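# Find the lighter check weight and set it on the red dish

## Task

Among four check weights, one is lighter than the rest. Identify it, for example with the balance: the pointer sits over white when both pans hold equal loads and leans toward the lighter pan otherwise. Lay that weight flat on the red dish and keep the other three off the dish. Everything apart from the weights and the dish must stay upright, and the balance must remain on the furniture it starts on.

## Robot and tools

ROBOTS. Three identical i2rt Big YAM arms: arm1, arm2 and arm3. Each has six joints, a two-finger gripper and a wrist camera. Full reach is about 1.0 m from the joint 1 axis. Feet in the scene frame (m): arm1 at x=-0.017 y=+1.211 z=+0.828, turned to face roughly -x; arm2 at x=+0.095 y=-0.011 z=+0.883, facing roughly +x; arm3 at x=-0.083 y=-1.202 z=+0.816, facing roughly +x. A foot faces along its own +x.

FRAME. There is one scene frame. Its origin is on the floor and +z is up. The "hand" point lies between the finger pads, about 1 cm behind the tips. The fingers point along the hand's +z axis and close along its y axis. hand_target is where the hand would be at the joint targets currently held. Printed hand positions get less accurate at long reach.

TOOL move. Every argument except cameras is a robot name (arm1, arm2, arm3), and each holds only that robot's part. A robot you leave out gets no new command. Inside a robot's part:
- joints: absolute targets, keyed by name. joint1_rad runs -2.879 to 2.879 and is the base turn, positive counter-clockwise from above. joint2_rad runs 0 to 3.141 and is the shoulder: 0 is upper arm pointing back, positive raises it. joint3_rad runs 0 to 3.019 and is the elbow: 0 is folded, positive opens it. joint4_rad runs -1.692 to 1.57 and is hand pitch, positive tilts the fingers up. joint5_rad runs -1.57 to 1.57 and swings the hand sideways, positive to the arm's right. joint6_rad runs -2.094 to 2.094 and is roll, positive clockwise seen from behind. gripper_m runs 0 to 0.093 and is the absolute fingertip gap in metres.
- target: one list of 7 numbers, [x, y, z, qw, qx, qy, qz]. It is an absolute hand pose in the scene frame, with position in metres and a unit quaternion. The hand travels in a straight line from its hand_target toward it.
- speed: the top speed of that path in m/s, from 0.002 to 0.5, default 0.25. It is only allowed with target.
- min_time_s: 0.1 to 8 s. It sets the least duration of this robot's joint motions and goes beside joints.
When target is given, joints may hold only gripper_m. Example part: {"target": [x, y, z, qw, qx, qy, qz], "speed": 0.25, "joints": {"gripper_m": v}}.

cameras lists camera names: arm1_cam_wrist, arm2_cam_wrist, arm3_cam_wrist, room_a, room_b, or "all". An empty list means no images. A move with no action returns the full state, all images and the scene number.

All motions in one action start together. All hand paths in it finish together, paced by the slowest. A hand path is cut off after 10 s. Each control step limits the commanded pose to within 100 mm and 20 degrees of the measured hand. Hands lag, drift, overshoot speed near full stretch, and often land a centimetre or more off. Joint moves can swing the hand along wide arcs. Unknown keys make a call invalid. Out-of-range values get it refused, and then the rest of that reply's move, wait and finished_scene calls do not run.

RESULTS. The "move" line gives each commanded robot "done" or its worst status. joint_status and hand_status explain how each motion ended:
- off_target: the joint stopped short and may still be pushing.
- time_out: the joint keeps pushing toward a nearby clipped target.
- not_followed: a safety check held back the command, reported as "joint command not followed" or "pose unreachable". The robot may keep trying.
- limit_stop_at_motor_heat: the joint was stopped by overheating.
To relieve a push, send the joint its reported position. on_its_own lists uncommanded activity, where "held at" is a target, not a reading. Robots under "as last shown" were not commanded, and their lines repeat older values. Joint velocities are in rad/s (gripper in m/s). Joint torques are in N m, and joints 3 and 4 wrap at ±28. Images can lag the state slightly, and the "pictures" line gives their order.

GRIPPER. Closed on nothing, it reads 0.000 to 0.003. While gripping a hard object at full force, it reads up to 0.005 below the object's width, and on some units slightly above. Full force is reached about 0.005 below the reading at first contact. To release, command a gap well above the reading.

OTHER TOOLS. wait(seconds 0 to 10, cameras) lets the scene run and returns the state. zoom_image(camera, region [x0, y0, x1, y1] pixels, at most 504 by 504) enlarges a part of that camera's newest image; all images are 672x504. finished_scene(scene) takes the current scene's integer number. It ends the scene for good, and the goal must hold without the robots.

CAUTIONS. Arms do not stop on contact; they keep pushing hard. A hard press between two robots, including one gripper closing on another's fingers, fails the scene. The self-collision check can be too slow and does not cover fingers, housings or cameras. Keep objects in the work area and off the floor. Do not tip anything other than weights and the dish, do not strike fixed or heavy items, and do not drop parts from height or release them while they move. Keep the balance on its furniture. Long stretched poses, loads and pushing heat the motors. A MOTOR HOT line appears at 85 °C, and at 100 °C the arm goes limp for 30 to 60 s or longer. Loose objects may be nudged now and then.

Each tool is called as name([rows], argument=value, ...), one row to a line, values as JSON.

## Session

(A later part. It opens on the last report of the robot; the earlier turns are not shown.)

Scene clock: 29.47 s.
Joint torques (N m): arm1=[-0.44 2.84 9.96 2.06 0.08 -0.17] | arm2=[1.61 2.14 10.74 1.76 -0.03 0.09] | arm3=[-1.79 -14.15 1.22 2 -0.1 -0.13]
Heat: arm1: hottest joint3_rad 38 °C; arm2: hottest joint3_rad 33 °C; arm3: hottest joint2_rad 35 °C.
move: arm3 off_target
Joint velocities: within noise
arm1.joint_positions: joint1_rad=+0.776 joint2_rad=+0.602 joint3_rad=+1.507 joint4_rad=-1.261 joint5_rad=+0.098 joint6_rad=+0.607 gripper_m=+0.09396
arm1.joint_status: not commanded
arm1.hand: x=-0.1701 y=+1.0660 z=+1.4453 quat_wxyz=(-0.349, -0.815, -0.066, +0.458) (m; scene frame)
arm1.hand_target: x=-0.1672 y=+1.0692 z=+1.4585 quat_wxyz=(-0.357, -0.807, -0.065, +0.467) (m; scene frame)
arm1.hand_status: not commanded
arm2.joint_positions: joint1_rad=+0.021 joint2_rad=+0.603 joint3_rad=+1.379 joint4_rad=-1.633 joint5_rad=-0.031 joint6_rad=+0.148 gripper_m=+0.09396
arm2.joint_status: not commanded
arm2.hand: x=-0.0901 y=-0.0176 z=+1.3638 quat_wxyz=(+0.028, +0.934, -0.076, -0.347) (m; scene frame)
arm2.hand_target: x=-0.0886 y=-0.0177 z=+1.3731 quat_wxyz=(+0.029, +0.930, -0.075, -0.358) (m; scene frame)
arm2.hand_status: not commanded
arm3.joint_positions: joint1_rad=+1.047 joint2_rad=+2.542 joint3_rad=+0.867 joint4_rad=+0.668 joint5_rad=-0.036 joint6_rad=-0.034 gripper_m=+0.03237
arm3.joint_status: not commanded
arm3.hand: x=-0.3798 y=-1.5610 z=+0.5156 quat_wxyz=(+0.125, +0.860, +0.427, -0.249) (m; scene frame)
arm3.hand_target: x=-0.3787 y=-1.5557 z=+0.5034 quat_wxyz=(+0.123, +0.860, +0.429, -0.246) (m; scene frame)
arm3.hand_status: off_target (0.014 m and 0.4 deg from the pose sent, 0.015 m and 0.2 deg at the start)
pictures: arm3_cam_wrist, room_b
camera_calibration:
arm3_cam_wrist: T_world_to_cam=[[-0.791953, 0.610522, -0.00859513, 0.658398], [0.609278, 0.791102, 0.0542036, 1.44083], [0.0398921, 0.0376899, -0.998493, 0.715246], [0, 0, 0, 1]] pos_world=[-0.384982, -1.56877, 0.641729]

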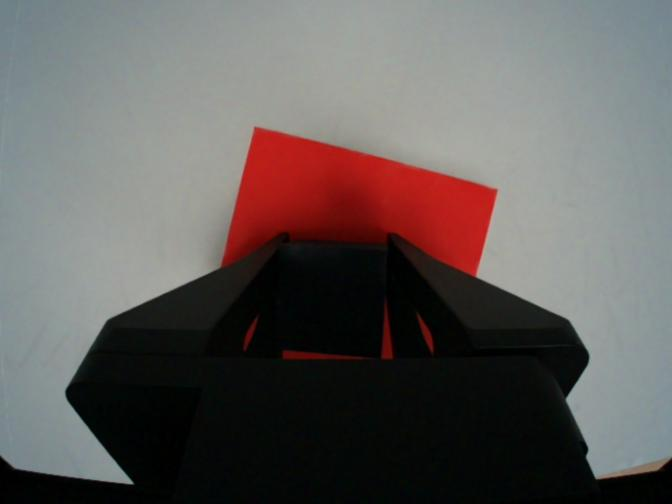

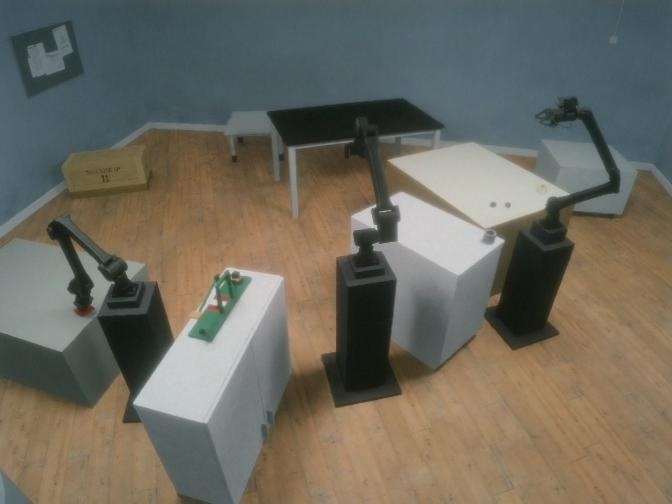

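move(arm3={"target":[-0.379,-1.556,0.500,0.123,0.860,0.4288,-0.2466],"speed":0.03})

move(arm3={"joints":{"gripper_m":0.06}})

move(arm3={"target":[-0.33,-1.49,0.61,0.123,0.860,0.4288,-0.2466],"speed":0.12}, cameras=["room_b","arm3_cam_wrist"])

zoom_image(camera="room_b", region=[50, 280, 110, 330])

zoom_image(camera="arm3_cam_wrist", region=[200, 50, 500, 300])

Scene clock: 30.67 s.
Joint torques (N m): arm1=[-0.5 2.9 9.89 2.14 0.07 -0.15] | arm2=[1.55 2.43 10.76 1.74 -0.02 0.08] | arm3=[-1.79 -13.63 1.57 2 -0.1 -0.12]
Heat: arm1: hottest joint3_rad 38 °C; arm2: hottest joint3_rad 34 °C; arm3: hottest joint2_rad 35 °C.
move: arm3 off_target
Joint velocities: within noise
arm1, arm2: as last shown
arm3.joint_positions: joint1_rad=+1.046 joint2_rad=+2.543 joint3_rad=+0.867 joint4_rad=+0.672 joint5_rad=-0.036 joint6_rad=-0.034 gripper_m=+0.03237
arm3.joint_status: not commanded
arm3.hand: x=-0.3802 y=-1.5609 z=+0.5155 quat_wxyz=(+0.126, +0.860, +0.427, -0.251) (m; scene frame)
arm3.hand_target: x=-0.3786 y=-1.5556 z=+0.5006 quat_wxyz=(+0.123, +0.860, +0.429, -0.247) (m; scene frame)
arm3.hand_status: off_target (0.016 m and 0.6 deg from the pose sent, 0.016 m and 0.4 deg at the start)
pictures: none

Scene clock: 31.30 s.
Joint torques (N m): arm1=[-0.26 2.78 9.83 2.07 0.09 -0.14] | arm2=[1.55 2.37 10.74 1.77 -0.03 0.07] | arm3=[-1.73 -13.86 0.81 1.88 -0.1 -0.12]
Heat: arm1: hottest joint3_rad 38 °C; arm2: hottest joint3_rad 34 °C; arm3: hottest joint2_rad 35 °C.
move: arm3 done
Joint velocities: within noise
arm1, arm2: as last shown
arm3.joint_positions: joint1_rad=+1.045 joint2_rad=+2.546 joint3_rad=+0.878 joint4_rad=+0.676 joint5_rad=-0.036 joint6_rad=-0.034 gripper_m=+0.05985
arm3.joint_status: all done
arm3.hand: x=-0.3848 y=-1.5655 z=+0.5159 quat_wxyz=(+0.128, +0.858, +0.426, -0.256) (m; scene frame)
arm3.hand_target: x=-0.3787 y=-1.5556 z=+0.5007 quat_wxyz=(+0.123, +0.860, +0.429, -0.247) (m; scene frame)
arm3.hand_status: not commanded
pictures: none

Scene clock: 33.10 s.
Joint torques (N m): arm1=[-0.44 2.67 9.85 2.24 0.06 -0.16] | arm2=[1.61 2.32 10.74 1.88 -0.02 0.08] | arm3=[-1.96 -14.21 -0.59 1.59 -0.11 -0.15]
Heat: arm1: hottest joint3_rad 38 °C; arm2: hottest joint3_rad 34 °C; arm3: hottest joint2_rad 35 °C.
move: arm3 done
Joint velocities: within noise
arm1, arm2: as last shown
arm3.joint_positions: joint1_rad=+1.027 joint2_rad=+2.274 joint3_rad=+0.518 joint4_rad=+0.726 joint5_rad=-0.047 joint6_rad=-0.052 gripper_m=+0.05992
arm3.joint_status: not commanded
arm3.hand: x=-0.3257 y=-1.4888 z=+0.6043 quat_wxyz=(+0.121, +0.863, +0.429, -0.239) (m; scene frame)
arm3.hand_target: x=-0.3299 y=-1.4900 z=+0.6099 quat_wxyz=(+0.123, +0.860, +0.429, -0.247) (m; scene frame)
arm3.hand_status: done (0.007 m and 0.9 deg from the pose sent, 0.133 m and 1.3 deg at the start)
pictures: arm3_cam_wrist, room_b
camera_calibration:
arm3_cam_wrist: T_world_to_cam=[[-0.792164, 0.610232, -0.0096851, 0.65813], [0.607879, 0.790325, 0.0766106, 1.33083], [0.0544046, 0.0548008, -0.997014, 0.828319], [0, 0, 0, 1]] pos_world=[-0.332703, -1.4988, 0.730264]

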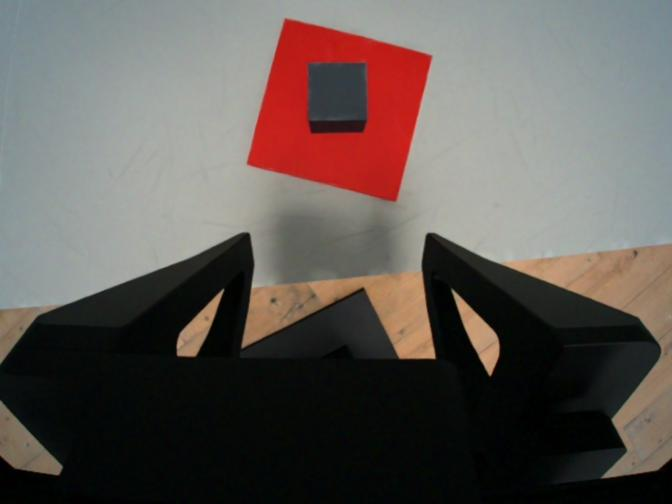

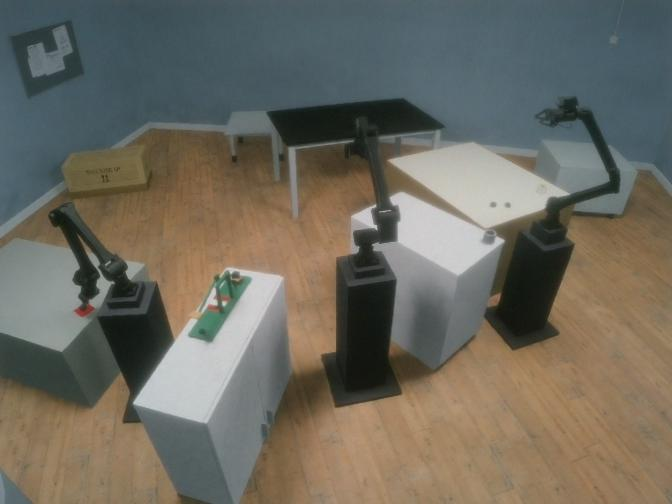

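Scaled by 8.400 from the camera's 672x504 image, which has a finer 960x720 frame.

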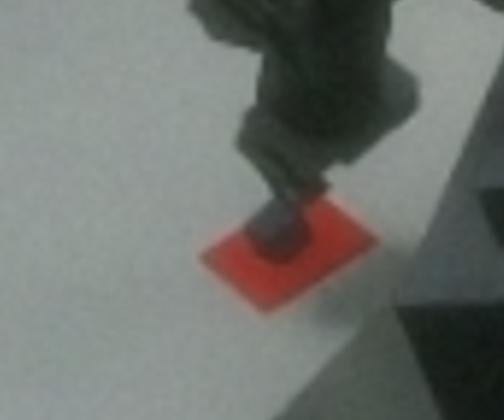

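Scaled by 1.680 from the camera's 672x504 image, which has a finer 960x720 frame.

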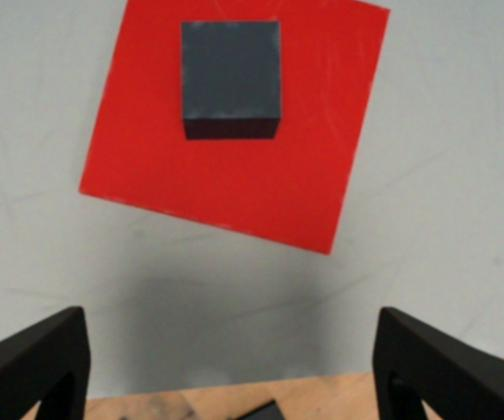

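Flat on the dish.

finished_scene(scene=2)

The scene is finished: the task was done.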